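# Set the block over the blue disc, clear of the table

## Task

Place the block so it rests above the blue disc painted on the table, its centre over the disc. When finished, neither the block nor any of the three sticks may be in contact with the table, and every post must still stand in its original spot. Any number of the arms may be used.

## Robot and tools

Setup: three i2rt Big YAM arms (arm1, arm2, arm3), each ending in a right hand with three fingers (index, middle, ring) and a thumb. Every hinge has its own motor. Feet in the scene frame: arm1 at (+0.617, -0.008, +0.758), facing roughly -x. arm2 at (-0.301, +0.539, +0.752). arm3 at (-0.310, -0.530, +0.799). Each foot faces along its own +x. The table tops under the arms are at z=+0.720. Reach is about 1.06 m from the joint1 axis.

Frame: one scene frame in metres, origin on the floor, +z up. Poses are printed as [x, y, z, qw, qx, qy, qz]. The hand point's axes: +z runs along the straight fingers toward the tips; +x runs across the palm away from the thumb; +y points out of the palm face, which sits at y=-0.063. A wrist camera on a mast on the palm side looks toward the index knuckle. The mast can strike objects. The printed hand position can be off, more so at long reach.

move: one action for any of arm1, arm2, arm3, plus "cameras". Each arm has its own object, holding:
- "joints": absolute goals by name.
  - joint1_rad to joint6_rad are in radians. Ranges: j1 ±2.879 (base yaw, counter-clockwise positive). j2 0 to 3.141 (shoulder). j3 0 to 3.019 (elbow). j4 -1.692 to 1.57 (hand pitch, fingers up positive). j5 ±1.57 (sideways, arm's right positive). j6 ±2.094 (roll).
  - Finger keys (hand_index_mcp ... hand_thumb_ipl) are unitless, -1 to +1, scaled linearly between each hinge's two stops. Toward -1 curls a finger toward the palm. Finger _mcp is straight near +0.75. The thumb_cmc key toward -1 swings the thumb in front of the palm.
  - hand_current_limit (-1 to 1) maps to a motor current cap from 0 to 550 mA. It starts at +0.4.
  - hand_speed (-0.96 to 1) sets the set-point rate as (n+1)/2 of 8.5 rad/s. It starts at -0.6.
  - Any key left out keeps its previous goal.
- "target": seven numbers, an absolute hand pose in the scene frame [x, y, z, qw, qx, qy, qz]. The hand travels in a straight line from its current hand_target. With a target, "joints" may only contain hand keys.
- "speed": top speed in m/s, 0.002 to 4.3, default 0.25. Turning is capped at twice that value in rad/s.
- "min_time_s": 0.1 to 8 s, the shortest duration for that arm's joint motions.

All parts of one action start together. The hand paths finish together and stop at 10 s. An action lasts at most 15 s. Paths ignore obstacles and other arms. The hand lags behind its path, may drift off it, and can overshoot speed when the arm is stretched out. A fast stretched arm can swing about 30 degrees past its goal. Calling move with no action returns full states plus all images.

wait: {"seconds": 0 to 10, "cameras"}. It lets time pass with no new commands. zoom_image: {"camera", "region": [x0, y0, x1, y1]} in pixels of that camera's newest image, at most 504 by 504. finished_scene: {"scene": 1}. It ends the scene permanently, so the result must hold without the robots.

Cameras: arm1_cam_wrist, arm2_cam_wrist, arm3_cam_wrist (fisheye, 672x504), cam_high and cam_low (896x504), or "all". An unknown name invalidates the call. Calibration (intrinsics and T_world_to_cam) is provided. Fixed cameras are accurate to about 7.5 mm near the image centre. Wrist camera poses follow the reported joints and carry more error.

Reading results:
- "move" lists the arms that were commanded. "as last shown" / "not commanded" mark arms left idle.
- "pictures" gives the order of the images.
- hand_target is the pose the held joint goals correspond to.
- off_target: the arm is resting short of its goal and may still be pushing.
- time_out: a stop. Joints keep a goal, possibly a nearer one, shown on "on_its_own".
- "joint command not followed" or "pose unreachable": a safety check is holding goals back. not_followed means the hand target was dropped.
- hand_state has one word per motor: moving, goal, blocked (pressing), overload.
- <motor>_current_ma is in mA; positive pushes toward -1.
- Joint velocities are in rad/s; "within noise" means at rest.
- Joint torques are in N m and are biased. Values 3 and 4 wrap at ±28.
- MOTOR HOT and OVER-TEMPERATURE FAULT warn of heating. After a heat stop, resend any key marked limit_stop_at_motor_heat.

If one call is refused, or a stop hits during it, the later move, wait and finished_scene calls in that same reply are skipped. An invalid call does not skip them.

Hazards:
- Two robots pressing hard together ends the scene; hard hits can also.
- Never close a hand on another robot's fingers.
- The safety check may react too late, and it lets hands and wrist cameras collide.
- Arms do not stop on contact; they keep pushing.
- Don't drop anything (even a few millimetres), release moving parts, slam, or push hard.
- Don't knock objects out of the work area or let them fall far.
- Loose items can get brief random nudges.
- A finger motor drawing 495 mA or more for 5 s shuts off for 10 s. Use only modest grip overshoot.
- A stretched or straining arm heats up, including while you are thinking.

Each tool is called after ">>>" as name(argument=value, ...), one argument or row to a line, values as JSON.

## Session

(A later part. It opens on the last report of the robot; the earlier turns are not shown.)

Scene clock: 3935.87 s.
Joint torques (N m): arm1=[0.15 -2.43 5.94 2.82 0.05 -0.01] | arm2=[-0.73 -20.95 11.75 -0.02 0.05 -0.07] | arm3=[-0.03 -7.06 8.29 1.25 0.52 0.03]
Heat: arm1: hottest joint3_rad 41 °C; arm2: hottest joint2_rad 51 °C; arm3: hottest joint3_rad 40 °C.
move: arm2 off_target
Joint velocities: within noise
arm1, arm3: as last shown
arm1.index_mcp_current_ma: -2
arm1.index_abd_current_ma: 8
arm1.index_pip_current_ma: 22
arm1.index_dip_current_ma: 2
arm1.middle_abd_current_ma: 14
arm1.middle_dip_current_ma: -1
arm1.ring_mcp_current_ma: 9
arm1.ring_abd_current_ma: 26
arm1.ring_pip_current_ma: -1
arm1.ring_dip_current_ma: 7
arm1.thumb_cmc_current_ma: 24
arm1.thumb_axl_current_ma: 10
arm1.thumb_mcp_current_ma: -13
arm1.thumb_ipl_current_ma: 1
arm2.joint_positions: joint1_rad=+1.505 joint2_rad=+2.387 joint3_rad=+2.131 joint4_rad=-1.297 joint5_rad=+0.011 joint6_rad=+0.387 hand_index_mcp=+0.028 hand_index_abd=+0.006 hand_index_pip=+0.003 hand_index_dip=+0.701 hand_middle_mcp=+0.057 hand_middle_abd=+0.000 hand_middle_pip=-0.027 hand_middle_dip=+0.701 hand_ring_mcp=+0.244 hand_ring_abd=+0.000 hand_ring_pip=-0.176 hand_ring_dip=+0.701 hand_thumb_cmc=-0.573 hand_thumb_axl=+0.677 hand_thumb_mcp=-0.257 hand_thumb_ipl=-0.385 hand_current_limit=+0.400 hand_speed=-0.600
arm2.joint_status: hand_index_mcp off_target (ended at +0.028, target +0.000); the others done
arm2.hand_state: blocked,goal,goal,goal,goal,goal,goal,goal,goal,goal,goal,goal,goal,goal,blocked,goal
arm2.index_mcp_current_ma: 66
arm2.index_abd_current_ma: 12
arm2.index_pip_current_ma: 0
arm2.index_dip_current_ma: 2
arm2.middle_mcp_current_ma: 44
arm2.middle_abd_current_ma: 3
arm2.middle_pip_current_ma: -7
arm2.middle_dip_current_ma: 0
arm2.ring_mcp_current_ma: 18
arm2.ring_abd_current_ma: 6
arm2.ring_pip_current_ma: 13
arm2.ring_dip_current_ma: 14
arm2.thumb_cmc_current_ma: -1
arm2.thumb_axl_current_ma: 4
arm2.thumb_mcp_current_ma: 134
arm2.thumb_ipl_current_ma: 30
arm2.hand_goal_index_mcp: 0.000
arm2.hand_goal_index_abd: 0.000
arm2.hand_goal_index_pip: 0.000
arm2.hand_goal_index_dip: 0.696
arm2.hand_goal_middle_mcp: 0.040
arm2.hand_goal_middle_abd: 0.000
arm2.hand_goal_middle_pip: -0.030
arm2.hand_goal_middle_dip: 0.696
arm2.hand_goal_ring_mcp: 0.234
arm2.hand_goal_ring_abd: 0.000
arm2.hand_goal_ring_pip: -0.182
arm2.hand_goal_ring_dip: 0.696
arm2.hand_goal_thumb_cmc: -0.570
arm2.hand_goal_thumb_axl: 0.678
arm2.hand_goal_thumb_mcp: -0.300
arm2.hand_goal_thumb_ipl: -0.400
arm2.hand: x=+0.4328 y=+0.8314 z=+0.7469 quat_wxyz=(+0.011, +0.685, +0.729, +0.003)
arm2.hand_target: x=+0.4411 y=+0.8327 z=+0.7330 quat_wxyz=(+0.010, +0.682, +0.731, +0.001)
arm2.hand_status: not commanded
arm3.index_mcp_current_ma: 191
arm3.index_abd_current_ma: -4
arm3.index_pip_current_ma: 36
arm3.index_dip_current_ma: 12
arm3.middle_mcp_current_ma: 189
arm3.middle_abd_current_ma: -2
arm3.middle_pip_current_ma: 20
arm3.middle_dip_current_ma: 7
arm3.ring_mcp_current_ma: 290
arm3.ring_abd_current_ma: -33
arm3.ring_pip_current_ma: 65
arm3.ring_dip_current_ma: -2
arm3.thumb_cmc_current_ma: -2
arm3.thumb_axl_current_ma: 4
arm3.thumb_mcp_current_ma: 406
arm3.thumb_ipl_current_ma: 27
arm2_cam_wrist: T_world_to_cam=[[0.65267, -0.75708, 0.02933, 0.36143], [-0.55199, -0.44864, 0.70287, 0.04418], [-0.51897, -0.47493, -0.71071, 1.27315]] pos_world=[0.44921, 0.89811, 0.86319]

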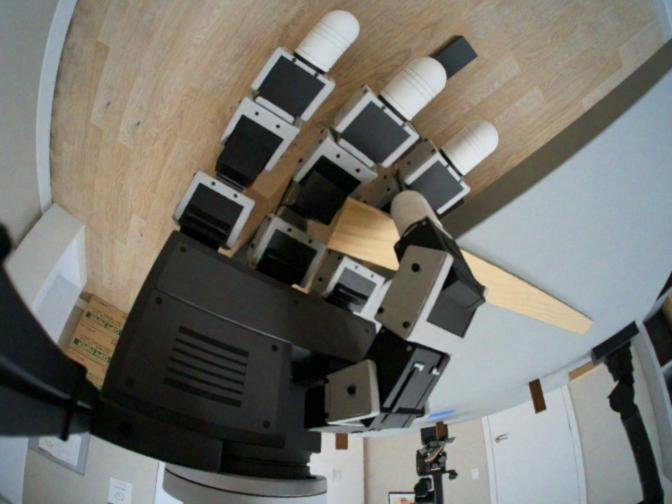

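>>> move(
  arm2={"target": [0.4264, 0.8967, 0.733, 0.01, 0.682, 0.7314, 0.0], "speed": 0.08},
  cameras=["arm2_cam_wrist", "cam_high"],
)

Scene clock: 3944.67 s.
Joint torques (N m): arm1=[0.15 -2.43 5.96 2.84 0.05 -0.01] | arm2=[-0.44 -21.3 12.14 -0.05 0.1 0.21] | arm3=[-0.03 -7.3 8.28 1.24 0.52 0.02]
Heat: arm1: hottest joint3_rad 41 °C; arm2: hottest joint2_rad 52 °C; arm3: hottest joint3_rad 40 °C.
move: arm2 off_target
Joint velocities: within noise
arm1, arm3: as last shown
arm1.index_mcp_current_ma: -6
arm1.index_abd_current_ma: 1
arm1.index_pip_current_ma: 13
arm1.index_dip_current_ma: -2
arm1.middle_mcp_current_ma: 3
arm1.middle_abd_current_ma: 10
arm1.middle_pip_current_ma: 1
arm1.middle_dip_current_ma: -6
arm1.ring_abd_current_ma: 25
arm1.ring_pip_current_ma: -8
arm1.ring_dip_current_ma: 15
arm1.thumb_cmc_current_ma: 34
arm1.thumb_axl_current_ma: 11
arm1.thumb_ipl_current_ma: -3
arm2.joint_positions: joint1_rad=+1.588 joint2_rad=+2.442 joint3_rad=+2.242 joint4_rad=-1.352 joint5_rad=+0.012 joint6_rad=+0.444 hand_index_mcp=+0.028 hand_index_abd=+0.006 hand_index_pip=+0.003 hand_index_dip=+0.701 hand_middle_mcp=+0.057 hand_middle_abd=-0.001 hand_middle_pip=-0.027 hand_middle_dip=+0.701 hand_ring_mcp=+0.244 hand_ring_abd=+0.000 hand_ring_pip=-0.176 hand_ring_dip=+0.701 hand_thumb_cmc=-0.572 hand_thumb_axl=+0.679 hand_thumb_mcp=-0.276 hand_thumb_ipl=-0.385 hand_current_limit=+0.400 hand_speed=-0.600
arm2.joint_status: not commanded
arm2.hand_state: blocked,goal,goal,goal,goal,goal,goal,goal,goal,goal,goal,goal,goal,goal,blocked,goal
arm2.index_mcp_current_ma: 61
arm2.index_abd_current_ma: 10
arm2.index_pip_current_ma: -1
arm2.index_dip_current_ma: -2
arm2.middle_mcp_current_ma: 42
arm2.middle_abd_current_ma: 3
arm2.middle_pip_current_ma: -4
arm2.middle_dip_current_ma: 1
arm2.ring_mcp_current_ma: 18
arm2.ring_abd_current_ma: 6
arm2.ring_pip_current_ma: 14
arm2.ring_dip_current_ma: 13
arm2.thumb_cmc_current_ma: 2
arm2.thumb_axl_current_ma: 3
arm2.thumb_mcp_current_ma: 63
arm2.thumb_ipl_current_ma: 34
arm2.hand_goal_index_mcp: 0.000
arm2.hand_goal_index_abd: 0.000
arm2.hand_goal_index_pip: 0.000
arm2.hand_goal_index_dip: 0.696
arm2.hand_goal_middle_mcp: 0.040
arm2.hand_goal_middle_abd: 0.000
arm2.hand_goal_middle_pip: -0.030
arm2.hand_goal_middle_dip: 0.696
arm2.hand_goal_ring_mcp: 0.234
arm2.hand_goal_ring_abd: 0.000
arm2.hand_goal_ring_pip: -0.182
arm2.hand_goal_ring_dip: 0.696
arm2.hand_goal_thumb_cmc: -0.570
arm2.hand_goal_thumb_axl: 0.678
arm2.hand_goal_thumb_mcp: -0.300
arm2.hand_goal_thumb_ipl: -0.400
arm2.hand: x=+0.4191 y=+0.8948 z=+0.7494 quat_wxyz=(+0.011, +0.675, +0.738, +0.004)
arm2.hand_target: x=+0.4254 y=+0.8962 z=+0.7331 quat_wxyz=(+0.010, +0.682, +0.732, +0.001)
arm2.hand_status: off_target (0.018 m and 1.2 deg from the pose sent, 0.067 m and 0.6 deg at the start)
arm3.index_mcp_current_ma: 194
arm3.index_abd_current_ma: -20
arm3.index_pip_current_ma: 33
arm3.index_dip_current_ma: 21
arm3.middle_mcp_current_ma: 176
arm3.middle_abd_current_ma: -18
arm3.middle_pip_current_ma: 12
arm3.middle_dip_current_ma: 13
arm3.ring_mcp_current_ma: 258
arm3.ring_abd_current_ma: -17
arm3.ring_pip_current_ma: 62
arm3.ring_dip_current_ma: -6
arm3.thumb_cmc_current_ma: 11
arm3.thumb_axl_current_ma: 13
arm3.thumb_mcp_current_ma: 407
arm3.thumb_ipl_current_ma: 17
arm2_cam_wrist: T_world_to_cam=[[0.67235, -0.73967, 0.02889, 0.39486], [-0.54068, -0.46406, 0.70165, 0.07331], [-0.50559, -0.48737, -0.71193, 1.30438]] pos_world=[0.43363, 0.9618, 0.86579]

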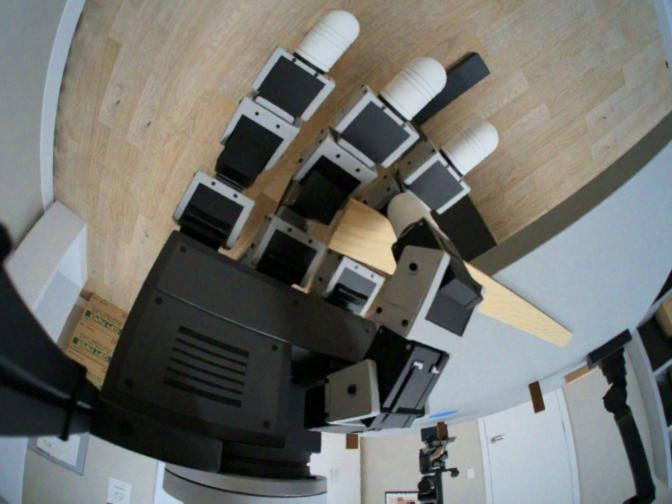

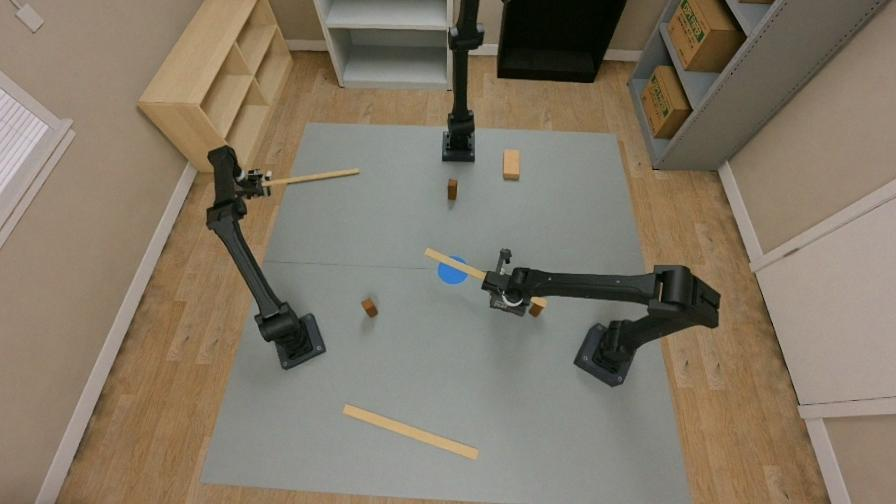

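>>> move(
  arm2={"target": [0.4118, 0.9590, 0.731, 0.01, 0.682, 0.7314, 0.0], "speed": 0.08},
  cameras=["arm2_cam_wrist", "cam_high"],
)

>>> zoom_image(
  camera="cam_high",
  region=[220, 130, 400, 230],
)

Scene clock: 3953.23 s.
Joint torques (N m): arm1=[0.09 -2.43 5.94 2.84 0.05 0] | arm2=[-0.56 -22.07 12.42 -0.05 0.12 0.22] | arm3=[-0.03 -7.12 8.32 1.24 0.52 0.02]
Heat: arm1: hottest joint3_rad 41 °C; arm2: hottest joint3_rad 54 °C; arm3: hottest joint3_rad 40 °C.
move: arm2 off_target
Joint velocities: within noise
arm1, arm3: as last shown
arm1.index_mcp_current_ma: -1
arm1.index_abd_current_ma: 4
arm1.index_pip_current_ma: 19
arm1.middle_mcp_current_ma: 1
arm1.middle_pip_current_ma: -4
arm1.middle_dip_current_ma: -1
arm1.ring_abd_current_ma: 30
arm1.ring_pip_current_ma: -5
arm1.ring_dip_current_ma: 7
arm1.thumb_axl_current_ma: 4
arm1.thumb_mcp_current_ma: -14
arm1.thumb_ipl_current_ma: 4
arm2.joint_positions: joint1_rad=+1.668 joint2_rad=+2.543 joint3_rad=+2.433 joint4_rad=-1.442 joint5_rad=+0.013 joint6_rad=+0.524 hand_index_mcp=+0.027 hand_index_abd=+0.006 hand_index_pip=+0.003 hand_index_dip=+0.701 hand_middle_mcp=+0.057 hand_middle_abd=-0.001 hand_middle_pip=-0.027 hand_middle_dip=+0.701 hand_ring_mcp=+0.244 hand_ring_abd=+0.000 hand_ring_pip=-0.176 hand_ring_dip=+0.701 hand_thumb_cmc=-0.573 hand_thumb_axl=+0.678 hand_thumb_mcp=-0.281 hand_thumb_ipl=-0.385 hand_current_limit=+0.400 hand_speed=-0.600
arm2.joint_status: not commanded
arm2.hand_state: blocked,goal,goal,goal,goal,goal,goal,goal,goal,goal,goal,goal,goal,goal,goal,goal
arm2.index_mcp_current_ma: 60
arm2.index_abd_current_ma: 9
arm2.index_pip_current_ma: -7
arm2.index_dip_current_ma: 3
arm2.middle_mcp_current_ma: 38
arm2.middle_abd_current_ma: 5
arm2.middle_pip_current_ma: -5
arm2.middle_dip_current_ma: 2
arm2.ring_mcp_current_ma: 15
arm2.ring_abd_current_ma: 8
arm2.ring_pip_current_ma: 19
arm2.ring_dip_current_ma: 10
arm2.thumb_cmc_current_ma: 2
arm2.thumb_axl_current_ma: 1
arm2.thumb_mcp_current_ma: 44
arm2.thumb_ipl_current_ma: 25
arm2.hand_goal_index_mcp: 0.000
arm2.hand_goal_index_abd: 0.000
arm2.hand_goal_index_pip: 0.000
arm2.hand_goal_index_dip: 0.696
arm2.hand_goal_middle_mcp: 0.040
arm2.hand_goal_middle_abd: 0.000
arm2.hand_goal_middle_pip: -0.030
arm2.hand_goal_middle_dip: 0.696
arm2.hand_goal_ring_mcp: 0.234
arm2.hand_goal_ring_abd: 0.000
arm2.hand_goal_ring_pip: -0.182
arm2.hand_goal_ring_dip: 0.696
arm2.hand_goal_thumb_cmc: -0.570
arm2.hand_goal_thumb_axl: 0.678
arm2.hand_goal_thumb_mcp: -0.300
arm2.hand_goal_thumb_ipl: -0.400
arm2.hand: x=+0.4060 y=+0.9573 z=+0.7481 quat_wxyz=(+0.010, +0.675, +0.738, +0.005)
arm2.hand_target: x=+0.4108 y=+0.9585 z=+0.7311 quat_wxyz=(+0.010, +0.682, +0.732, +0.001)
arm2.hand_status: off_target (0.018 m and 1.2 deg from the pose sent, 0.067 m and 1.2 deg at the start)
arm3.index_mcp_current_ma: 199
arm3.index_abd_current_ma: -13
arm3.index_dip_current_ma: 9
arm3.middle_mcp_current_ma: 174
arm3.middle_abd_current_ma: -11
arm3.middle_pip_current_ma: 15
arm3.middle_dip_current_ma: 4
arm3.ring_mcp_current_ma: 267
arm3.ring_abd_current_ma: -20
arm3.ring_pip_current_ma: 79
arm3.ring_dip_current_ma: -4
arm3.thumb_cmc_current_ma: 3
arm3.thumb_axl_current_ma: 22
arm3.thumb_mcp_current_ma: 411
arm3.thumb_ipl_current_ma: 33
arm2_cam_wrist: T_world_to_cam=[[0.67236, -0.73968, 0.02819, 0.45047], [-0.54031, -0.46439, 0.70172, 0.09622], [-0.50596, -0.48704, -0.71189, 1.32703]] pos_world=[0.42053, 1.0242, 0.86448]

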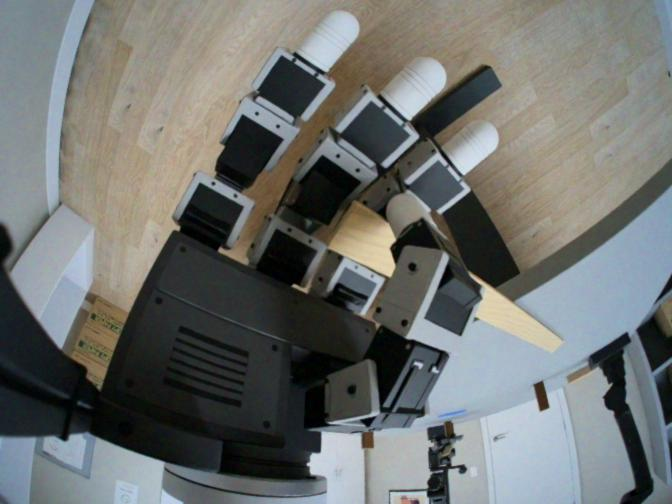

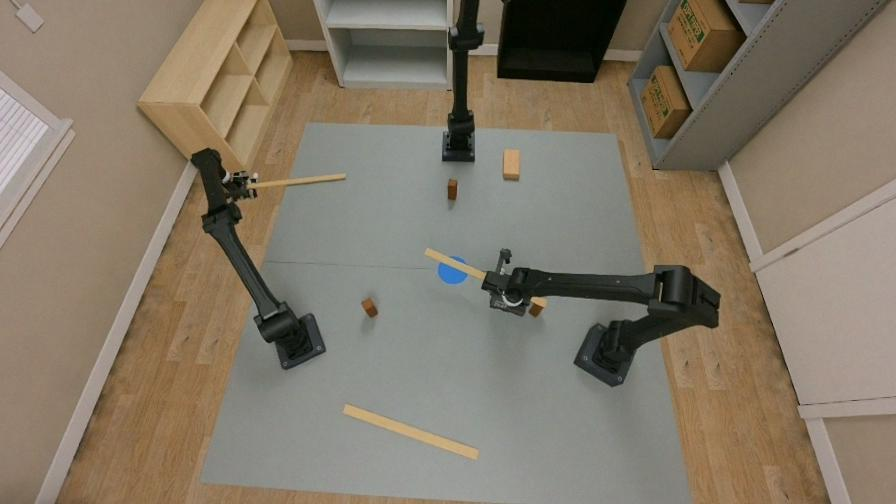

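Scaled by 2.800 from the camera's image (finer frame: 1280x720).

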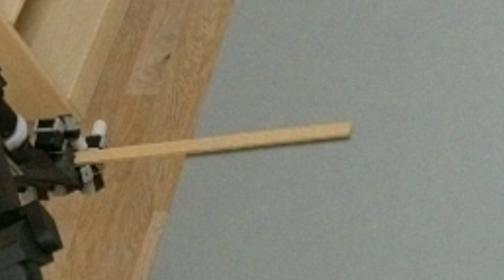

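>>> move(
  arm2={"joints": {"hand_speed": -0.85, "hand_index_mcp": 0.233, "hand_index_pip": -0.182, "hand_middle_mcp": 0.233, "hand_middle_pip": -0.182, "hand_thumb_mcp": -0.056, "hand_thumb_ipl": -0.4}},
  cameras=["cam_high"],
)

>>> zoom_image(
  camera="cam_high",
  region=[220, 130, 400, 230],
)

Scene clock: 3973.80 s.
Joint torques (N m): arm1=[0.09 -2.49 5.94 2.82 0.05 0] | arm2=[-0.44 -22.07 12.4 -0.06 0.11 0.19] | arm3=[-0.03 -7.12 8.27 1.26 0.53 0.02]
Heat: arm1: hottest joint3_rad 41 °C; arm2: hottest joint3_rad 58 °C; arm3: hottest joint3_rad 40 °C.
move: arm2 done
Joint velocities: within noise
arm1, arm3: as last shown
arm1.index_mcp_current_ma: -6
arm1.index_abd_current_ma: 0
arm1.index_pip_current_ma: 22
arm1.middle_mcp_current_ma: 3
arm1.middle_abd_current_ma: 8
arm1.middle_pip_current_ma: 2
arm1.middle_dip_current_ma: -2
arm1.ring_mcp_current_ma: 6
arm1.ring_abd_current_ma: 27
arm1.ring_pip_current_ma: -6
arm1.ring_dip_current_ma: 14
arm1.thumb_axl_current_ma: 14
arm1.thumb_mcp_current_ma: -11
arm1.thumb_ipl_current_ma: -7
arm2.joint_positions: joint1_rad=+1.668 joint2_rad=+2.545 joint3_rad=+2.433 joint4_rad=-1.442 joint5_rad=+0.013 joint6_rad=+0.526 hand_index_mcp=+0.240 hand_index_abd=-0.001 hand_index_pip=-0.172 hand_index_dip=+0.701 hand_middle_mcp=+0.240 hand_middle_abd=-0.001 hand_middle_pip=-0.173 hand_middle_dip=+0.701 hand_ring_mcp=+0.244 hand_ring_abd=+0.000 hand_ring_pip=-0.176 hand_ring_dip=+0.701 hand_thumb_cmc=-0.573 hand_thumb_axl=+0.678 hand_thumb_mcp=-0.065 hand_thumb_ipl=-0.397 hand_current_limit=+0.400 hand_speed=-0.850
arm2.joint_status: all done
arm2.hand_state: goal,goal,goal,goal,goal,goal,goal,goal,goal,goal,goal,goal,goal,goal,goal,goal
arm2.index_mcp_current_ma: 11
arm2.index_abd_current_ma: 4
arm2.index_pip_current_ma: 10
arm2.index_dip_current_ma: 0
arm2.middle_mcp_current_ma: 18
arm2.middle_abd_current_ma: -3
arm2.middle_pip_current_ma: 1
arm2.middle_dip_current_ma: -1
arm2.ring_mcp_current_ma: 14
arm2.ring_abd_current_ma: 5
arm2.ring_pip_current_ma: 12
arm2.ring_dip_current_ma: 5
arm2.thumb_cmc_current_ma: 4
arm2.thumb_axl_current_ma: 5
arm2.thumb_mcp_current_ma: -26
arm2.thumb_ipl_current_ma: 2
arm2.hand_goal_index_mcp: 0.234
arm2.hand_goal_index_abd: 0.000
arm2.hand_goal_index_pip: -0.182
arm2.hand_goal_index_dip: 0.696
arm2.hand_goal_middle_mcp: 0.234
arm2.hand_goal_middle_abd: 0.000
arm2.hand_goal_middle_pip: -0.182
arm2.hand_goal_middle_dip: 0.696
arm2.hand_goal_ring_mcp: 0.234
arm2.hand_goal_ring_abd: 0.000
arm2.hand_goal_ring_pip: -0.182
arm2.hand_goal_ring_dip: 0.696
arm2.hand_goal_thumb_cmc: -0.570
arm2.hand_goal_thumb_axl: 0.678
arm2.hand_goal_thumb_mcp: -0.056
arm2.hand_goal_thumb_ipl: -0.400
arm2.hand: x=+0.4058 y=+0.9570 z=+0.7471 quat_wxyz=(+0.010, +0.676, +0.737, +0.004)
arm2.hand_target: x=+0.4108 y=+0.9585 z=+0.7312 quat_wxyz=(+0.010, +0.682, +0.732, +0.001)
arm2.hand_status: not commanded
arm3.index_mcp_current_ma: 210
arm3.index_abd_current_ma: -10
arm3.index_pip_current_ma: 26
arm3.index_dip_current_ma: 20
arm3.middle_mcp_current_ma: 180
arm3.middle_abd_current_ma: -4
arm3.middle_pip_current_ma: 12
arm3.middle_dip_current_ma: 14
arm3.ring_mcp_current_ma: 280
arm3.ring_abd_current_ma: -3
arm3.ring_pip_current_ma: 62
arm3.ring_dip_current_ma: 1
arm3.thumb_axl_current_ma: 20
arm3.thumb_mcp_current_ma: 409
arm3.thumb_ipl_current_ma: 29

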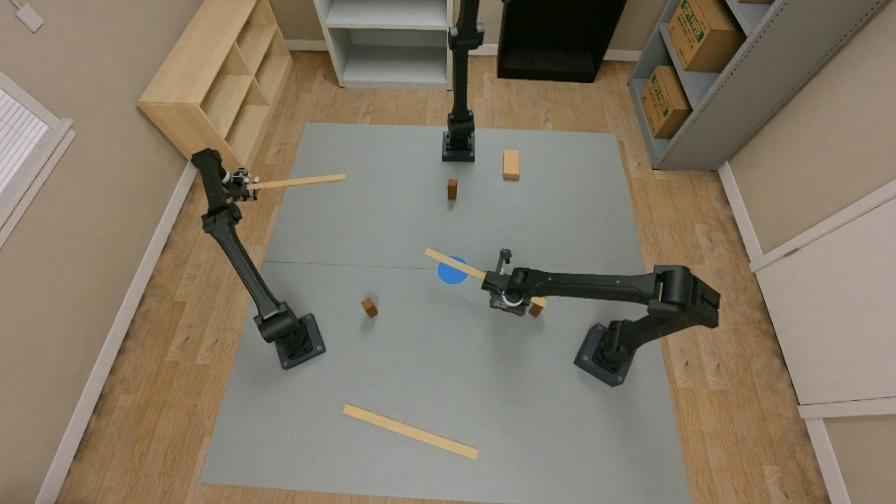

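Scaled by 2.800 from the camera's image (finer frame: 1280x720).

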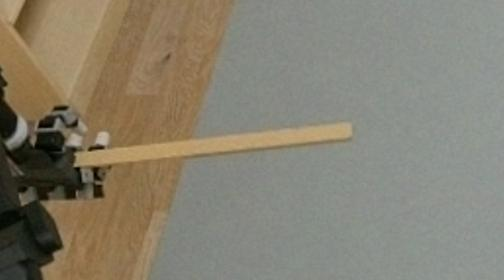

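>>> move(
  arm2={"target": [0.409, 0.900, 0.733, 0.01, 0.682, 0.7314, 0.0], "speed": 0.1, "joints": {"hand_speed": -0.6, "hand_ring_mcp": 0.98, "hand_ring_pip": -0.98, "hand_ring_dip": -0.95, "hand_thumb_cmc": -0.93}},
  cameras=["arm2_cam_wrist"],
)

Scene clock: 4036.87 s.
Joint torques (N m): arm1=[0.09 -2.49 5.96 2.82 0.04 -0.01] | arm2=[0.15 -25.35 7.09 0.55 0.02 -0.11] | arm3=[-0.09 -7.24 8.25 1.26 0.52 0.01]
Heat: arm1: hottest joint3_rad 41 °C; arm2: hottest joint3_rad 62 °C; arm3: hottest joint3_rad 40 °C.
move: arm2 off_target
Joint velocities: within noise
arm1.joint_positions: joint1_rad=+0.250 joint2_rad=+1.438 joint3_rad=+2.828 joint4_rad=-1.330 joint5_rad=-0.023 joint6_rad=+1.049 hand_index_mcp=+1.000 hand_index_abd=+0.256 hand_index_pip=-0.482 hand_index_dip=+0.007 hand_middle_mcp=+0.763 hand_middle_abd=+0.145 hand_middle_pip=+0.577 hand_middle_dip=+0.696 hand_ring_mcp=+0.762 hand_ring_abd=-0.087 hand_ring_pip=+0.577 hand_ring_dip=+0.696 hand_thumb_cmc=-0.545 hand_thumb_axl=+0.683 hand_thumb_mcp=-0.784 hand_thumb_ipl=+0.168 hand_current_limit=+0.400 hand_speed=-0.600
arm1.joint_status: not commanded
arm1.hand_state: overload,goal,goal,goal,goal,goal,goal,goal,goal,blocked,goal,goal,blocked,goal,goal,goal
arm1.index_mcp_current_ma: 0
arm1.index_abd_current_ma: 7
arm1.index_pip_current_ma: 20
arm1.index_dip_current_ma: 0
arm1.middle_mcp_current_ma: 11
arm1.middle_abd_current_ma: 12
arm1.middle_pip_current_ma: 3
arm1.middle_dip_current_ma: 1
arm1.ring_mcp_current_ma: 4
arm1.ring_abd_current_ma: 34
arm1.ring_pip_current_ma: -1
arm1.ring_dip_current_ma: 13
arm1.thumb_cmc_current_ma: 31
arm1.thumb_axl_current_ma: 12
arm1.thumb_mcp_current_ma: -16
arm1.thumb_ipl_current_ma: 2
arm1.hand_goal_index_mcp: 0.754
arm1.hand_goal_index_abd: 0.250
arm1.hand_goal_index_pip: -0.500
arm1.hand_goal_index_dip: 0.000
arm1.hand_goal_middle_mcp: 0.754
arm1.hand_goal_middle_abd: 0.140
arm1.hand_goal_middle_pip: 0.576
arm1.hand_goal_middle_dip: 0.696
arm1.hand_goal_ring_mcp: 0.754
arm1.hand_goal_ring_abd: -0.140
arm1.hand_goal_ring_pip: 0.576
arm1.hand_goal_ring_dip: 0.696
arm1.hand_goal_thumb_cmc: -0.570
arm1.hand_goal_thumb_axl: 0.678
arm1.hand_goal_thumb_mcp: -0.780
arm1.hand_goal_thumb_ipl: 0.168
arm1.hand: x=+0.2486 y=-0.0272 z=+1.6844 quat_wxyz=(+0.722, +0.274, -0.631, -0.082)
arm1.hand_target: x=+0.2482 y=-0.0274 z=+1.6884 quat_wxyz=(+0.727, +0.272, -0.626, -0.083)
arm1.hand_status: not commanded
arm2.joint_positions: joint1_rad=+1.598 joint2_rad=+2.453 joint3_rad=+2.225 joint4_rad=-1.332 joint5_rad=+0.013 joint6_rad=+0.494 hand_index_mcp=+0.240 hand_index_abd=+0.002 hand_index_pip=-0.172 hand_index_dip=+0.701 hand_middle_mcp=+0.240 hand_middle_abd=+0.005 hand_middle_pip=-0.173 hand_middle_dip=+0.701 hand_ring_mcp=+0.972 hand_ring_abd=+0.000 hand_ring_pip=-0.929 hand_ring_dip=-0.732 hand_thumb_cmc=-0.930 hand_thumb_axl=+0.677 hand_thumb_mcp=-0.065 hand_thumb_ipl=-0.401 hand_current_limit=+0.400 hand_speed=-0.600
arm2.joint_status: hand_ring_pip off_target (ended at -0.929, target -0.980); hand_ring_dip off_target (ended at -0.732, target -0.950); the others done
arm2.hand_state: goal,goal,goal,goal,goal,goal,goal,goal,goal,goal,blocked,blocked,goal,goal,goal,goal
arm2.index_mcp_current_ma: 13
arm2.index_abd_current_ma: 3
arm2.index_pip_current_ma: 7
arm2.index_dip_current_ma: -3
arm2.middle_mcp_current_ma: 19
arm2.middle_abd_current_ma: 5
arm2.middle_pip_current_ma: 6
arm2.middle_dip_current_ma: -1
arm2.ring_mcp_current_ma: -13
arm2.ring_abd_current_ma: 12
arm2.ring_pip_current_ma: 125
arm2.ring_dip_current_ma: 388
arm2.thumb_cmc_current_ma: 3
arm2.thumb_axl_current_ma: 4
arm2.thumb_mcp_current_ma: -26
arm2.thumb_ipl_current_ma: -12
arm2.hand_goal_index_mcp: 0.234
arm2.hand_goal_index_abd: 0.000
arm2.hand_goal_index_pip: -0.182
arm2.hand_goal_index_dip: 0.696
arm2.hand_goal_middle_mcp: 0.234
arm2.hand_goal_middle_abd: 0.000
arm2.hand_goal_middle_pip: -0.182
arm2.hand_goal_middle_dip: 0.696
arm2.hand_goal_ring_mcp: 0.980
arm2.hand_goal_ring_abd: 0.000
arm2.hand_goal_ring_pip: -0.980
arm2.hand_goal_ring_dip: -0.950
arm2.hand_goal_thumb_cmc: -0.930
arm2.hand_goal_thumb_axl: 0.678
arm2.hand_goal_thumb_mcp: -0.056
arm2.hand_goal_thumb_ipl: -0.400
arm2.hand: x=+0.4133 y=+0.8961 z=+0.7356 quat_wxyz=(+0.010, +0.690, +0.724, +0.001)
arm2.hand_target: x=+0.4091 y=+0.9000 z=+0.7329 quat_wxyz=(+0.010, +0.682, +0.731, +0.000)
arm2.hand_status: done (0.006 m and 1.2 deg from the pose sent, 0.059 m and 1.1 deg at the start)
arm3.joint_positions: joint1_rad=+0.205 joint2_rad=+1.480 joint3_rad=+0.849 joint4_rad=-0.911 joint5_rad=-0.003 joint6_rad=+1.519 hand_index_mcp=+0.048 hand_index_abd=-0.015 hand_index_pip=+0.032 hand_index_dip=+0.697 hand_middle_mcp=+0.016 hand_middle_abd=-0.008 hand_middle_pip=+0.013 hand_middle_dip=+0.695 hand_ring_mcp=-0.020 hand_ring_abd=-0.011 hand_ring_pip=-0.010 hand_ring_dip=+0.694 hand_thumb_cmc=-0.564 hand_thumb_axl=+0.686 hand_thumb_mcp=-0.230 hand_thumb_ipl=-0.327 hand_current_limit=+0.700 hand_speed=-0.600
arm3.joint_status: not commanded
arm3.hand_state: blocked,goal,blocked,goal,blocked,goal,blocked,goal,blocked,goal,blocked,goal,goal,goal,blocked,goal
arm3.index_mcp_current_ma: 204
arm3.index_abd_current_ma: -5
arm3.index_pip_current_ma: 40
arm3.index_dip_current_ma: 9
arm3.middle_mcp_current_ma: 169
arm3.middle_abd_current_ma: 3
arm3.middle_pip_current_ma: 35
arm3.middle_dip_current_ma: 15
arm3.ring_mcp_current_ma: 289
arm3.ring_abd_current_ma: -5
arm3.ring_pip_current_ma: 64
arm3.ring_dip_current_ma: 0
arm3.thumb_cmc_current_ma: 15
arm3.thumb_axl_current_ma: 16
arm3.thumb_mcp_current_ma: 403
arm3.thumb_ipl_current_ma: 22
arm3.hand_goal_index_mcp: -0.062
arm3.hand_goal_index_abd: 0.000
arm3.hand_goal_index_pip: 0.000
arm3.hand_goal_index_dip: 0.696
arm3.hand_goal_middle_mcp: -0.088
arm3.hand_goal_middle_abd: 0.000
arm3.hand_goal_middle_pip: -0.014
arm3.hand_goal_middle_dip: 0.696
arm3.hand_goal_ring_mcp: -0.170
arm3.hand_goal_ring_abd: 0.000
arm3.hand_goal_ring_pip: -0.058
arm3.hand_goal_ring_dip: 0.696
arm3.hand_goal_thumb_cmc: -0.570
arm3.hand_goal_thumb_axl: 0.678
arm3.hand_goal_thumb_mcp: -0.392
arm3.hand_goal_thumb_ipl: -0.344
arm3.hand: x=-0.1167 y=-0.2234 z=+0.8376 quat_wxyz=(-0.009, +0.796, +0.605, +0.009)
arm3.hand_target: x=-0.1171 y=-0.2205 z=+0.8341 quat_wxyz=(-0.009, +0.796, +0.605, +0.012)
arm3.hand_status: not commanded
arm2_cam_wrist: T_world_to_cam=[[0.64198, -0.7662, 0.02833, 0.43689], [-0.55554, -0.43937, 0.70592, 0.06142], [-0.52843, -0.46893, -0.70772, 1.28204]] pos_world=[0.43111, 0.96291, 0.85159]

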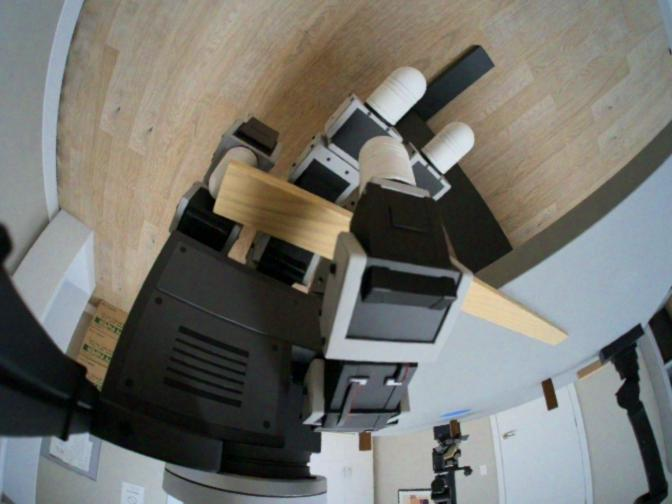

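>>> move(
  arm2={"target": [0.407, 0.828, 0.745, 0.01, 0.682, 0.7314, 0.0], "speed": 0.1, "joints": {"hand_ring_pip": -0.9, "hand_ring_dip": -0.65}},
  cameras=["arm2_cam_wrist", "cam_high"],
)

Scene clock: 4050.17 s.
Joint torques (N m): arm1=[0.15 -2.43 5.96 2.82 0.04 0] | arm2=[-0.21 -23.3 6.63 0.57 -0.07 -0.09] | arm3=[-0.03 -7.18 8.29 1.24 0.52 0.02]
Heat: arm1: hottest joint3_rad 41 °C; arm2: hottest joint2_rad 58 °C; arm3: hottest joint3_rad 40 °C.
move: arm2 done
Joint velocities: within noise
arm1, arm3: as last shown
arm1.index_mcp_current_ma: -4
arm1.index_abd_current_ma: 1
arm1.index_pip_current_ma: 22
arm1.index_dip_current_ma: -2
arm1.middle_mcp_current_ma: 8
arm1.middle_abd_current_ma: 13
arm1.middle_pip_current_ma: -3
arm1.middle_dip_current_ma: -1
arm1.ring_mcp_current_ma: 9
arm1.ring_abd_current_ma: 31
arm1.ring_pip_current_ma: -9
arm1.ring_dip_current_ma: 8
arm1.thumb_cmc_current_ma: 30
arm1.thumb_axl_current_ma: 6
arm1.thumb_mcp_current_ma: -17
arm1.thumb_ipl_current_ma: 1
arm2.joint_positions: joint1_rad=+1.512 joint2_rad=+2.321 joint3_rad=+2.012 joint4_rad=-1.247 joint5_rad=+0.013 joint6_rad=+0.406 hand_index_mcp=+0.240 hand_index_abd=+0.002 hand_index_pip=-0.172 hand_index_dip=+0.701 hand_middle_mcp=+0.240 hand_middle_abd=+0.006 hand_middle_pip=-0.173 hand_middle_dip=+0.701 hand_ring_mcp=+0.974 hand_ring_abd=+0.006 hand_ring_pip=-0.891 hand_ring_dip=-0.650 hand_thumb_cmc=-0.930 hand_thumb_axl=+0.677 hand_thumb_mcp=-0.065 hand_thumb_ipl=-0.401 hand_current_limit=+0.400 hand_speed=-0.600
arm2.joint_status: all done
arm2.hand_state: goal,goal,goal,goal,goal,goal,goal,goal,goal,goal,goal,goal,goal,goal,goal,goal
arm2.index_mcp_current_ma: 13
arm2.index_abd_current_ma: 8
arm2.index_pip_current_ma: 10
arm2.index_dip_current_ma: -3
arm2.middle_mcp_current_ma: 20
arm2.middle_abd_current_ma: 12
arm2.middle_pip_current_ma: 4
arm2.middle_dip_current_ma: -1
arm2.ring_mcp_current_ma: -12
arm2.ring_abd_current_ma: 14
arm2.ring_pip_current_ma: 15
arm2.ring_dip_current_ma: 7
arm2.thumb_cmc_current_ma: 6
arm2.thumb_axl_current_ma: 4
arm2.thumb_mcp_current_ma: -28
arm2.thumb_ipl_current_ma: -10
arm2.hand_goal_index_mcp: 0.234
arm2.hand_goal_index_abd: 0.000
arm2.hand_goal_index_pip: -0.182
arm2.hand_goal_index_dip: 0.696
arm2.hand_goal_middle_mcp: 0.234
arm2.hand_goal_middle_abd: 0.000
arm2.hand_goal_middle_pip: -0.182
arm2.hand_goal_middle_dip: 0.696
arm2.hand_goal_ring_mcp: 0.980
arm2.hand_goal_ring_abd: 0.000
arm2.hand_goal_ring_pip: -0.900
arm2.hand_goal_ring_dip: -0.650
arm2.hand_goal_thumb_cmc: -0.930
arm2.hand_goal_thumb_axl: 0.678
arm2.hand_goal_thumb_mcp: -0.056
arm2.hand_goal_thumb_ipl: -0.400
arm2.hand: x=+0.4116 y=+0.8255 z=+0.7483 quat_wxyz=(+0.011, +0.689, +0.725, +0.002)
arm2.hand_target: x=+0.4070 y=+0.8278 z=+0.7450 quat_wxyz=(+0.010, +0.682, +0.731, +0.000)
arm2.hand_status: done (0.006 m and 1.2 deg from the pose sent, 0.069 m and 1.2 deg at the start)
arm3.index_mcp_current_ma: 207
arm3.index_abd_current_ma: 3
arm3.index_pip_current_ma: 30
arm3.index_dip_current_ma: 10
arm3.middle_mcp_current_ma: 168
arm3.middle_abd_current_ma: -11
arm3.middle_pip_current_ma: 7
arm3.middle_dip_current_ma: 3
arm3.ring_mcp_current_ma: 286
arm3.ring_pip_current_ma: 70
arm3.ring_dip_current_ma: -6
arm3.thumb_cmc_current_ma: 1
arm3.thumb_axl_current_ma: 28
arm3.thumb_mcp_current_ma: 406
arm3.thumb_ipl_current_ma: 38
arm2_cam_wrist: T_world_to_cam=[[0.64313, -0.76518, 0.02971, 0.38113], [-0.55594, -0.43988, 0.70529, 0.02142], [-0.52661, -0.47011, -0.7083, 1.2577]] pos_world=[0.42911, 0.89231, 0.86439]

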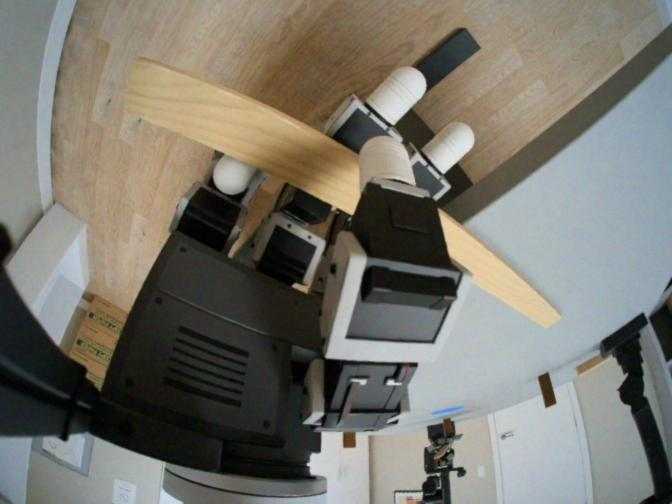

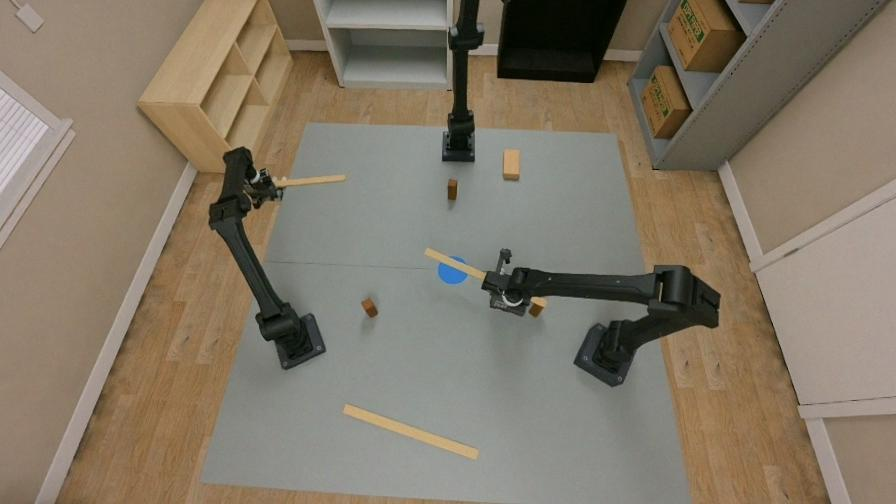

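>>> move(
  arm2={"joints": {"hand_index_mcp": 0.05, "hand_index_pip": 0.0, "hand_middle_mcp": 0.05, "hand_middle_pip": 0.0, "hand_thumb_mcp": -0.25, "hand_thumb_ipl": -0.40}},
  cameras=[],
)

>>> move(
  arm2={"joints": {"hand_current_limit": 0.7, "hand_index_mcp": -0.08, "hand_index_pip": 0.0, "hand_middle_mcp": -0.08, "hand_middle_pip": 0.0, "hand_thumb_mcp": -0.40, "hand_thumb_ipl": -0.42}},
  cameras=["arm2_cam_wrist"],
)

Scene clock: 4060.67 s.
Joint torques (N m): arm1=[0.15 -2.43 5.96 2.84 0.04 -0.01] | arm2=[-0.15 -23.47 6.74 0.46 -0.03 -0.09] | arm3=[-0.09 -7.36 8.28 1.28 0.53 0.01]
Heat: arm1: hottest joint3_rad 41 °C; arm2: hottest joint2_rad 60 °C; arm3: hottest joint3_rad 40 °C.
move: arm2 off_target
Joint velocities: within noise
arm1, arm3: as last shown
arm1.index_abd_current_ma: 4
arm1.index_pip_current_ma: 16
arm1.index_dip_current_ma: -1
arm1.middle_mcp_current_ma: 7
arm1.middle_abd_current_ma: 16
arm1.middle_pip_current_ma: 2
arm1.middle_dip_current_ma: -2
arm1.ring_mcp_current_ma: 16
arm1.ring_abd_current_ma: 29
arm1.ring_pip_current_ma: -6
arm1.thumb_cmc_current_ma: 33
arm1.thumb_axl_current_ma: 5
arm1.thumb_mcp_current_ma: -13
arm1.thumb_ipl_current_ma: -4
arm2.joint_positions: joint1_rad=+1.512 joint2_rad=+2.320 joint3_rad=+2.012 joint4_rad=-1.244 joint5_rad=+0.013 joint6_rad=+0.404 hand_index_mcp=+0.064 hand_index_abd=+0.002 hand_index_pip=+0.004 hand_index_dip=+0.701 hand_middle_mcp=+0.075 hand_middle_abd=+0.006 hand_middle_pip=+0.004 hand_middle_dip=+0.701 hand_ring_mcp=+0.975 hand_ring_abd=+0.003 hand_ring_pip=-0.891 hand_ring_dip=-0.650 hand_thumb_cmc=-0.929 hand_thumb_axl=+0.679 hand_thumb_mcp=-0.219 hand_thumb_ipl=-0.394 hand_current_limit=+0.400 hand_speed=-0.600
arm2.joint_status: hand_middle_mcp off_target (ended at +0.075, target +0.050); hand_thumb_mcp off_target (ended at -0.219, target -0.250); the others done
arm2.hand_state: goal,goal,goal,goal,blocked,goal,goal,goal,goal,goal,goal,goal,goal,goal,blocked,goal
arm2.index_mcp_current_ma: 31
arm2.index_abd_current_ma: 6
arm2.index_pip_current_ma: -1
arm2.index_dip_current_ma: 2
arm2.middle_mcp_current_ma: 60
arm2.middle_abd_current_ma: 7
arm2.middle_pip_current_ma: -3
arm2.middle_dip_current_ma: -1
arm2.ring_mcp_current_ma: -9
arm2.ring_abd_current_ma: 9
arm2.ring_pip_current_ma: 23
arm2.ring_dip_current_ma: 1
arm2.thumb_cmc_current_ma: 3
arm2.thumb_axl_current_ma: 4
arm2.thumb_mcp_current_ma: 87
arm2.thumb_ipl_current_ma: 7
arm2.hand_goal_index_mcp: 0.050
arm2.hand_goal_index_abd: 0.000
arm2.hand_goal_index_pip: 0.000
arm2.hand_goal_index_dip: 0.696
arm2.hand_goal_middle_mcp: 0.050
arm2.hand_goal_middle_abd: 0.000
arm2.hand_goal_middle_pip: 0.000
arm2.hand_goal_middle_dip: 0.696
arm2.hand_goal_ring_mcp: 0.980
arm2.hand_goal_ring_abd: 0.000
arm2.hand_goal_ring_pip: -0.900
arm2.hand_goal_ring_dip: -0.650
arm2.hand_goal_thumb_cmc: -0.930
arm2.hand_goal_thumb_axl: 0.678
arm2.hand_goal_thumb_mcp: -0.250
arm2.hand_goal_thumb_ipl: -0.400
arm2.hand: x=+0.4126 y=+0.8262 z=+0.7497 quat_wxyz=(+0.012, +0.688, +0.725, +0.004)
arm2.hand_target: x=+0.4070 y=+0.8278 z=+0.7449 quat_wxyz=(+0.010, +0.682, +0.731, +0.000)
arm2.hand_status: not commanded
arm3.index_mcp_current_ma: 199
arm3.index_abd_current_ma: -2
arm3.index_pip_current_ma: 33
arm3.index_dip_current_ma: -1
arm3.middle_mcp_current_ma: 170
arm3.middle_abd_current_ma: 2
arm3.middle_pip_current_ma: 25
arm3.middle_dip_current_ma: 18
arm3.ring_mcp_current_ma: 278
arm3.ring_abd_current_ma: -12
arm3.ring_pip_current_ma: 69
arm3.ring_dip_current_ma: -8
arm3.thumb_cmc_current_ma: 2
arm3.thumb_axl_current_ma: 30
arm3.thumb_mcp_current_ma: 399
arm3.thumb_ipl_current_ma: 26

Scene clock: 4061.17 s.
Joint torques (N m): arm1=[0.09 -2.43 5.94 2.84 0.04 -0.01] | arm2=[-0.15 -23.77 6.79 0.44 -0.03 -0.08] | arm3=[0.03 -7.18 8.27 1.26 0.52 0.01]
Heat: arm1: hottest joint3_rad 41 °C; arm2: hottest joint2_rad 60 °C; arm3: hottest joint3_rad 40 °C.
move: arm2 off_target
Joint velocities: within noise
arm1, arm3: as last shown
arm1.index_mcp_current_ma: 0
arm1.index_abd_current_ma: 5
arm1.index_pip_current_ma: 19
arm1.index_dip_current_ma: 6
arm1.middle_mcp_current_ma: 8
arm1.middle_abd_current_ma: 13
arm1.middle_pip_current_ma: 7
arm1.middle_dip_current_ma: -5
arm1.ring_mcp_current_ma: 10
arm1.ring_abd_current_ma: 28
arm1.ring_dip_current_ma: 10
arm1.thumb_cmc_current_ma: 32
arm1.thumb_axl_current_ma: 10
arm1.thumb_mcp_current_ma: -11
arm1.thumb_ipl_current_ma: 2
arm2.joint_positions: joint1_rad=+1.512 joint2_rad=+2.320 joint3_rad=+2.012 joint4_rad=-1.244 joint5_rad=+0.013 joint6_rad=+0.403 hand_index_mcp=+0.021 hand_index_abd=+0.006 hand_index_pip=+0.019 hand_index_dip=+0.693 hand_middle_mcp=+0.054 hand_middle_abd=+0.006 hand_middle_pip=+0.011 hand_middle_dip=+0.701 hand_ring_mcp=+0.975 hand_ring_abd=+0.003 hand_ring_pip=-0.891 hand_ring_dip=-0.650 hand_thumb_cmc=-0.929 hand_thumb_axl=+0.681 hand_thumb_mcp=-0.218 hand_thumb_ipl=-0.394 hand_current_limit=+0.700 hand_speed=-0.600
arm2.joint_status: hand_index_mcp off_target (ended at +0.021, target -0.080); hand_middle_mcp off_target (ended at +0.054, target -0.080); hand_thumb_mcp off_target (ended at -0.218, target -0.400); hand_thumb_ipl off_target (ended at -0.394, target -0.420); the others done
arm2.hand_state: blocked,goal,goal,goal,blocked,goal,goal,goal,goal,goal,goal,goal,goal,goal,blocked,blocked
arm2.index_mcp_current_ma: 308
arm2.index_abd_current_ma: 11
arm2.index_pip_current_ma: 32
arm2.index_dip_current_ma: -11
arm2.middle_mcp_current_ma: 441
arm2.middle_abd_current_ma: 7
arm2.middle_pip_current_ma: 8
arm2.middle_dip_current_ma: 2
arm2.ring_mcp_current_ma: -8
arm2.ring_abd_current_ma: 10
arm2.ring_pip_current_ma: 23
arm2.ring_dip_current_ma: 5
arm2.thumb_cmc_current_ma: 8
arm2.thumb_axl_current_ma: 9
arm2.thumb_mcp_current_ma: 464
arm2.thumb_ipl_current_ma: 66
arm2.hand_goal_index_mcp: -0.080
arm2.hand_goal_index_abd: 0.000
arm2.hand_goal_index_pip: 0.000
arm2.hand_goal_index_dip: 0.696
arm2.hand_goal_middle_mcp: -0.080
arm2.hand_goal_middle_abd: 0.000
arm2.hand_goal_middle_pip: 0.000
arm2.hand_goal_middle_dip: 0.696
arm2.hand_goal_ring_mcp: 0.980
arm2.hand_goal_ring_abd: 0.000
arm2.hand_goal_ring_pip: -0.900
arm2.hand_goal_ring_dip: -0.650
arm2.hand_goal_thumb_cmc: -0.930
arm2.hand_goal_thumb_axl: 0.678
arm2.hand_goal_thumb_mcp: -0.400
arm2.hand_goal_thumb_ipl: -0.420
arm2.hand: x=+0.4127 y=+0.8263 z=+0.7497 quat_wxyz=(+0.012, +0.688, +0.726, +0.004)
arm2.hand_target: x=+0.4070 y=+0.8278 z=+0.7449 quat_wxyz=(+0.010, +0.682, +0.731, +0.000)
arm2.hand_status: not commanded
arm3.index_mcp_current_ma: 197
arm3.index_abd_current_ma: -8
arm3.index_pip_current_ma: 32
arm3.index_dip_current_ma: -7
arm3.middle_mcp_current_ma: 171
arm3.middle_abd_current_ma: -8
arm3.middle_pip_current_ma: 23
arm3.middle_dip_current_ma: 24
arm3.ring_mcp_current_ma: 274
arm3.ring_abd_current_ma: -24
arm3.ring_pip_current_ma: 68
arm3.ring_dip_current_ma: -7
arm3.thumb_cmc_current_ma: 14
arm3.thumb_axl_current_ma: 27
arm3.thumb_mcp_current_ma: 405
arm3.thumb_ipl_current_ma: 33
arm2_cam_wrist: T_world_to_cam=[[0.64593, -0.76277, 0.03103, 0.37692], [-0.5576, -0.44364, 0.70162, 0.02802], [-0.5214, -0.4705, -0.71188, 1.26053]] pos_world=[0.42941, 0.89301, 0.86599]

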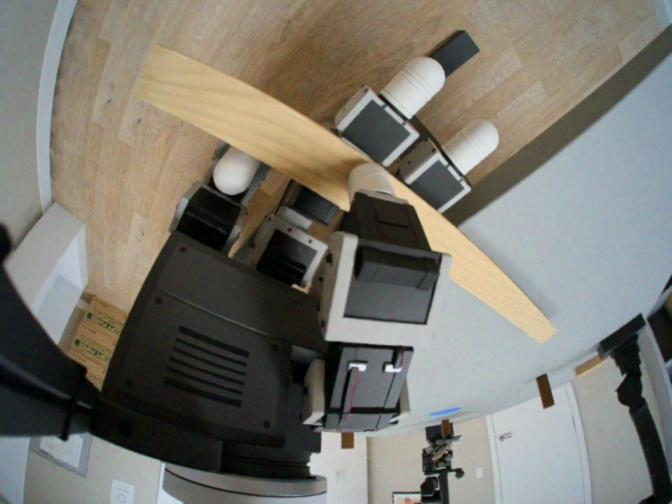

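>>> move(
  arm2={"target": [0.400, 0.815, 0.86, 0.01, 0.682, 0.7314, 0.0], "speed": 0.12},
  cameras=["cam_high", "cam_low", "arm2_cam_wrist"],
)

Scene clock: 4102.13 s.
Joint torques (N m): arm1=[0.09 -2.43 5.96 2.84 0.04 -0.01] | arm2=[-0.91 -23.71 11.9 -0.16 0 -0.11] | arm3=[-0.09 -7.24 8.28 1.24 0.52 0.02]
Heat: arm1: hottest joint3_rad 41 °C; arm2: hottest joint2_rad 56 °C; arm3: hottest joint3_rad 40 °C.
move: arm2 off_target
Joint velocities: within noise
arm1, arm3: as last shown
arm1.index_mcp_current_ma: 1
arm1.index_abd_current_ma: 7
arm1.index_pip_current_ma: 12
arm1.index_dip_current_ma: 1
arm1.middle_mcp_current_ma: 5
arm1.middle_abd_current_ma: 14
arm1.middle_pip_current_ma: 1
arm1.middle_dip_current_ma: -6
arm1.ring_mcp_current_ma: 7
arm1.ring_abd_current_ma: 35
arm1.ring_pip_current_ma: -3
arm1.ring_dip_current_ma: 6
arm1.thumb_cmc_current_ma: 35
arm1.thumb_axl_current_ma: 6
arm1.thumb_mcp_current_ma: -12
arm2.joint_positions: joint1_rad=+1.509 joint2_rad=+2.201 joint3_rad=+2.029 joint4_rad=-1.440 joint5_rad=+0.013 joint6_rad=+0.392 hand_index_mcp=+0.023 hand_index_abd=+0.006 hand_index_pip=+0.030 hand_index_dip=+0.693 hand_middle_mcp=+0.048 hand_middle_abd=+0.006 hand_middle_pip=+0.011 hand_middle_dip=+0.701 hand_ring_mcp=+0.975 hand_ring_abd=+0.003 hand_ring_pip=-0.891 hand_ring_dip=-0.650 hand_thumb_cmc=-0.928 hand_thumb_axl=+0.682 hand_thumb_mcp=-0.218 hand_thumb_ipl=-0.394 hand_current_limit=+0.700 hand_speed=-0.600
arm2.joint_status: not commanded
arm2.hand_state: blocked,goal,blocked,goal,blocked,goal,goal,goal,goal,goal,goal,goal,goal,goal,blocked,blocked
arm2.index_mcp_current_ma: 314
arm2.index_abd_current_ma: 9
arm2.index_pip_current_ma: 56
arm2.index_dip_current_ma: -9
arm2.middle_mcp_current_ma: 417
arm2.middle_abd_current_ma: 8
arm2.middle_pip_current_ma: 6
arm2.middle_dip_current_ma: 1
arm2.ring_mcp_current_ma: -9
arm2.ring_abd_current_ma: 9
arm2.ring_pip_current_ma: 24
arm2.ring_dip_current_ma: 6
arm2.thumb_cmc_current_ma: 9
arm2.thumb_axl_current_ma: 10
arm2.thumb_mcp_current_ma: 460
arm2.thumb_ipl_current_ma: 67
arm2.hand_goal_index_mcp: -0.080
arm2.hand_goal_index_abd: 0.000
arm2.hand_goal_index_pip: 0.000
arm2.hand_goal_index_dip: 0.696
arm2.hand_goal_middle_mcp: -0.080
arm2.hand_goal_middle_abd: 0.000
arm2.hand_goal_middle_pip: 0.000
arm2.hand_goal_middle_dip: 0.696
arm2.hand_goal_ring_mcp: 0.980
arm2.hand_goal_ring_abd: 0.000
arm2.hand_goal_ring_pip: -0.900
arm2.hand_goal_ring_dip: -0.650
arm2.hand_goal_thumb_cmc: -0.930
arm2.hand_goal_thumb_axl: 0.678
arm2.hand_goal_thumb_mcp: -0.400
arm2.hand_goal_thumb_ipl: -0.420
arm2.hand: x=+0.3845 y=+0.8118 z=+0.8308 quat_wxyz=(+0.001, +0.685, +0.729, -0.024)
arm2.hand_target: x=+0.3987 y=+0.8146 z=+0.8602 quat_wxyz=(+0.010, +0.682, +0.731, +0.000)
arm2.hand_status: off_target (0.033 m and 3.0 deg from the pose sent, 0.111 m and 1.1 deg at the start)
arm3.index_mcp_current_ma: 196
arm3.index_abd_current_ma: 10
arm3.index_pip_current_ma: 56
arm3.index_dip_current_ma: 6
arm3.middle_mcp_current_ma: 175
arm3.middle_abd_current_ma: -11
arm3.middle_dip_current_ma: 9
arm3.ring_mcp_current_ma: 278
arm3.ring_abd_current_ma: 2
arm3.ring_pip_current_ma: 78
arm3.thumb_cmc_current_ma: 4
arm3.thumb_axl_current_ma: 20
arm3.thumb_mcp_current_ma: 396
arm3.thumb_ipl_current_ma: 29
pictures: arm2_cam_wrist, cam_high, cam_low
arm2_cam_wrist: T_world_to_cam=[[0.65333, -0.75692, 0.01522, 0.38708], [-0.51417, -0.42887, 0.74276, -0.114], [-0.55568, -0.4931, -0.66938, 1.29289]] pos_world=[0.40693, 0.88162, 0.94422]

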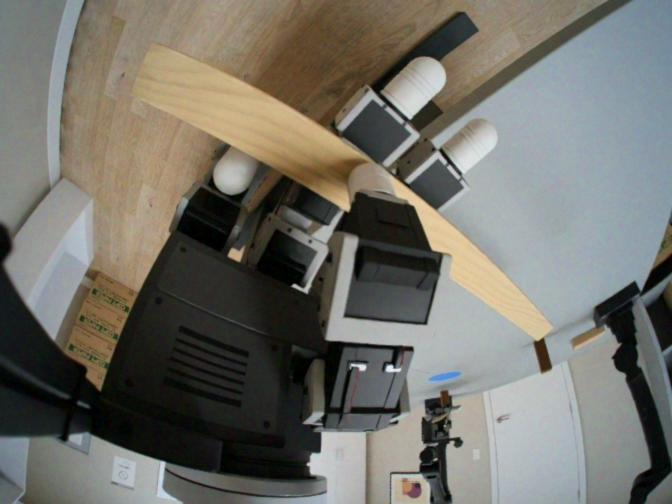

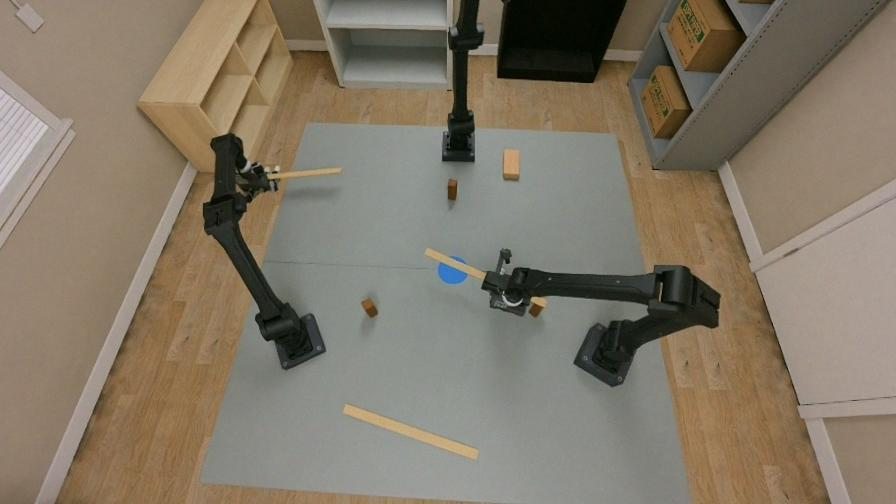

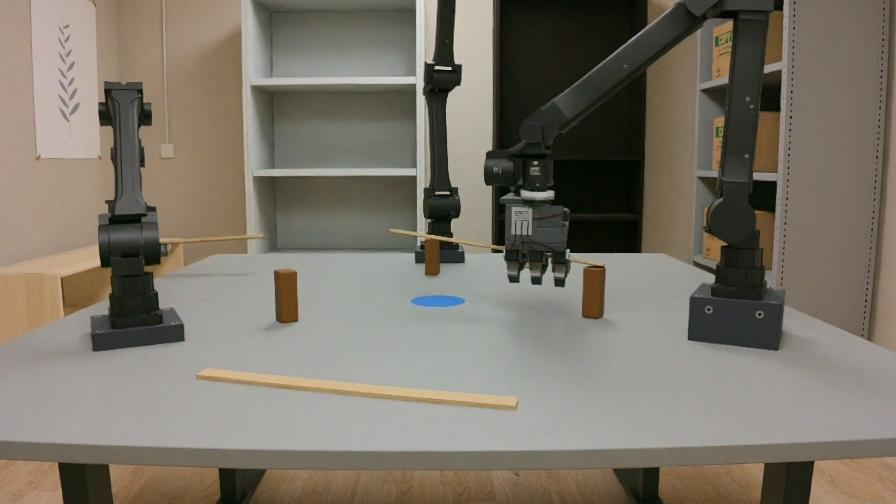

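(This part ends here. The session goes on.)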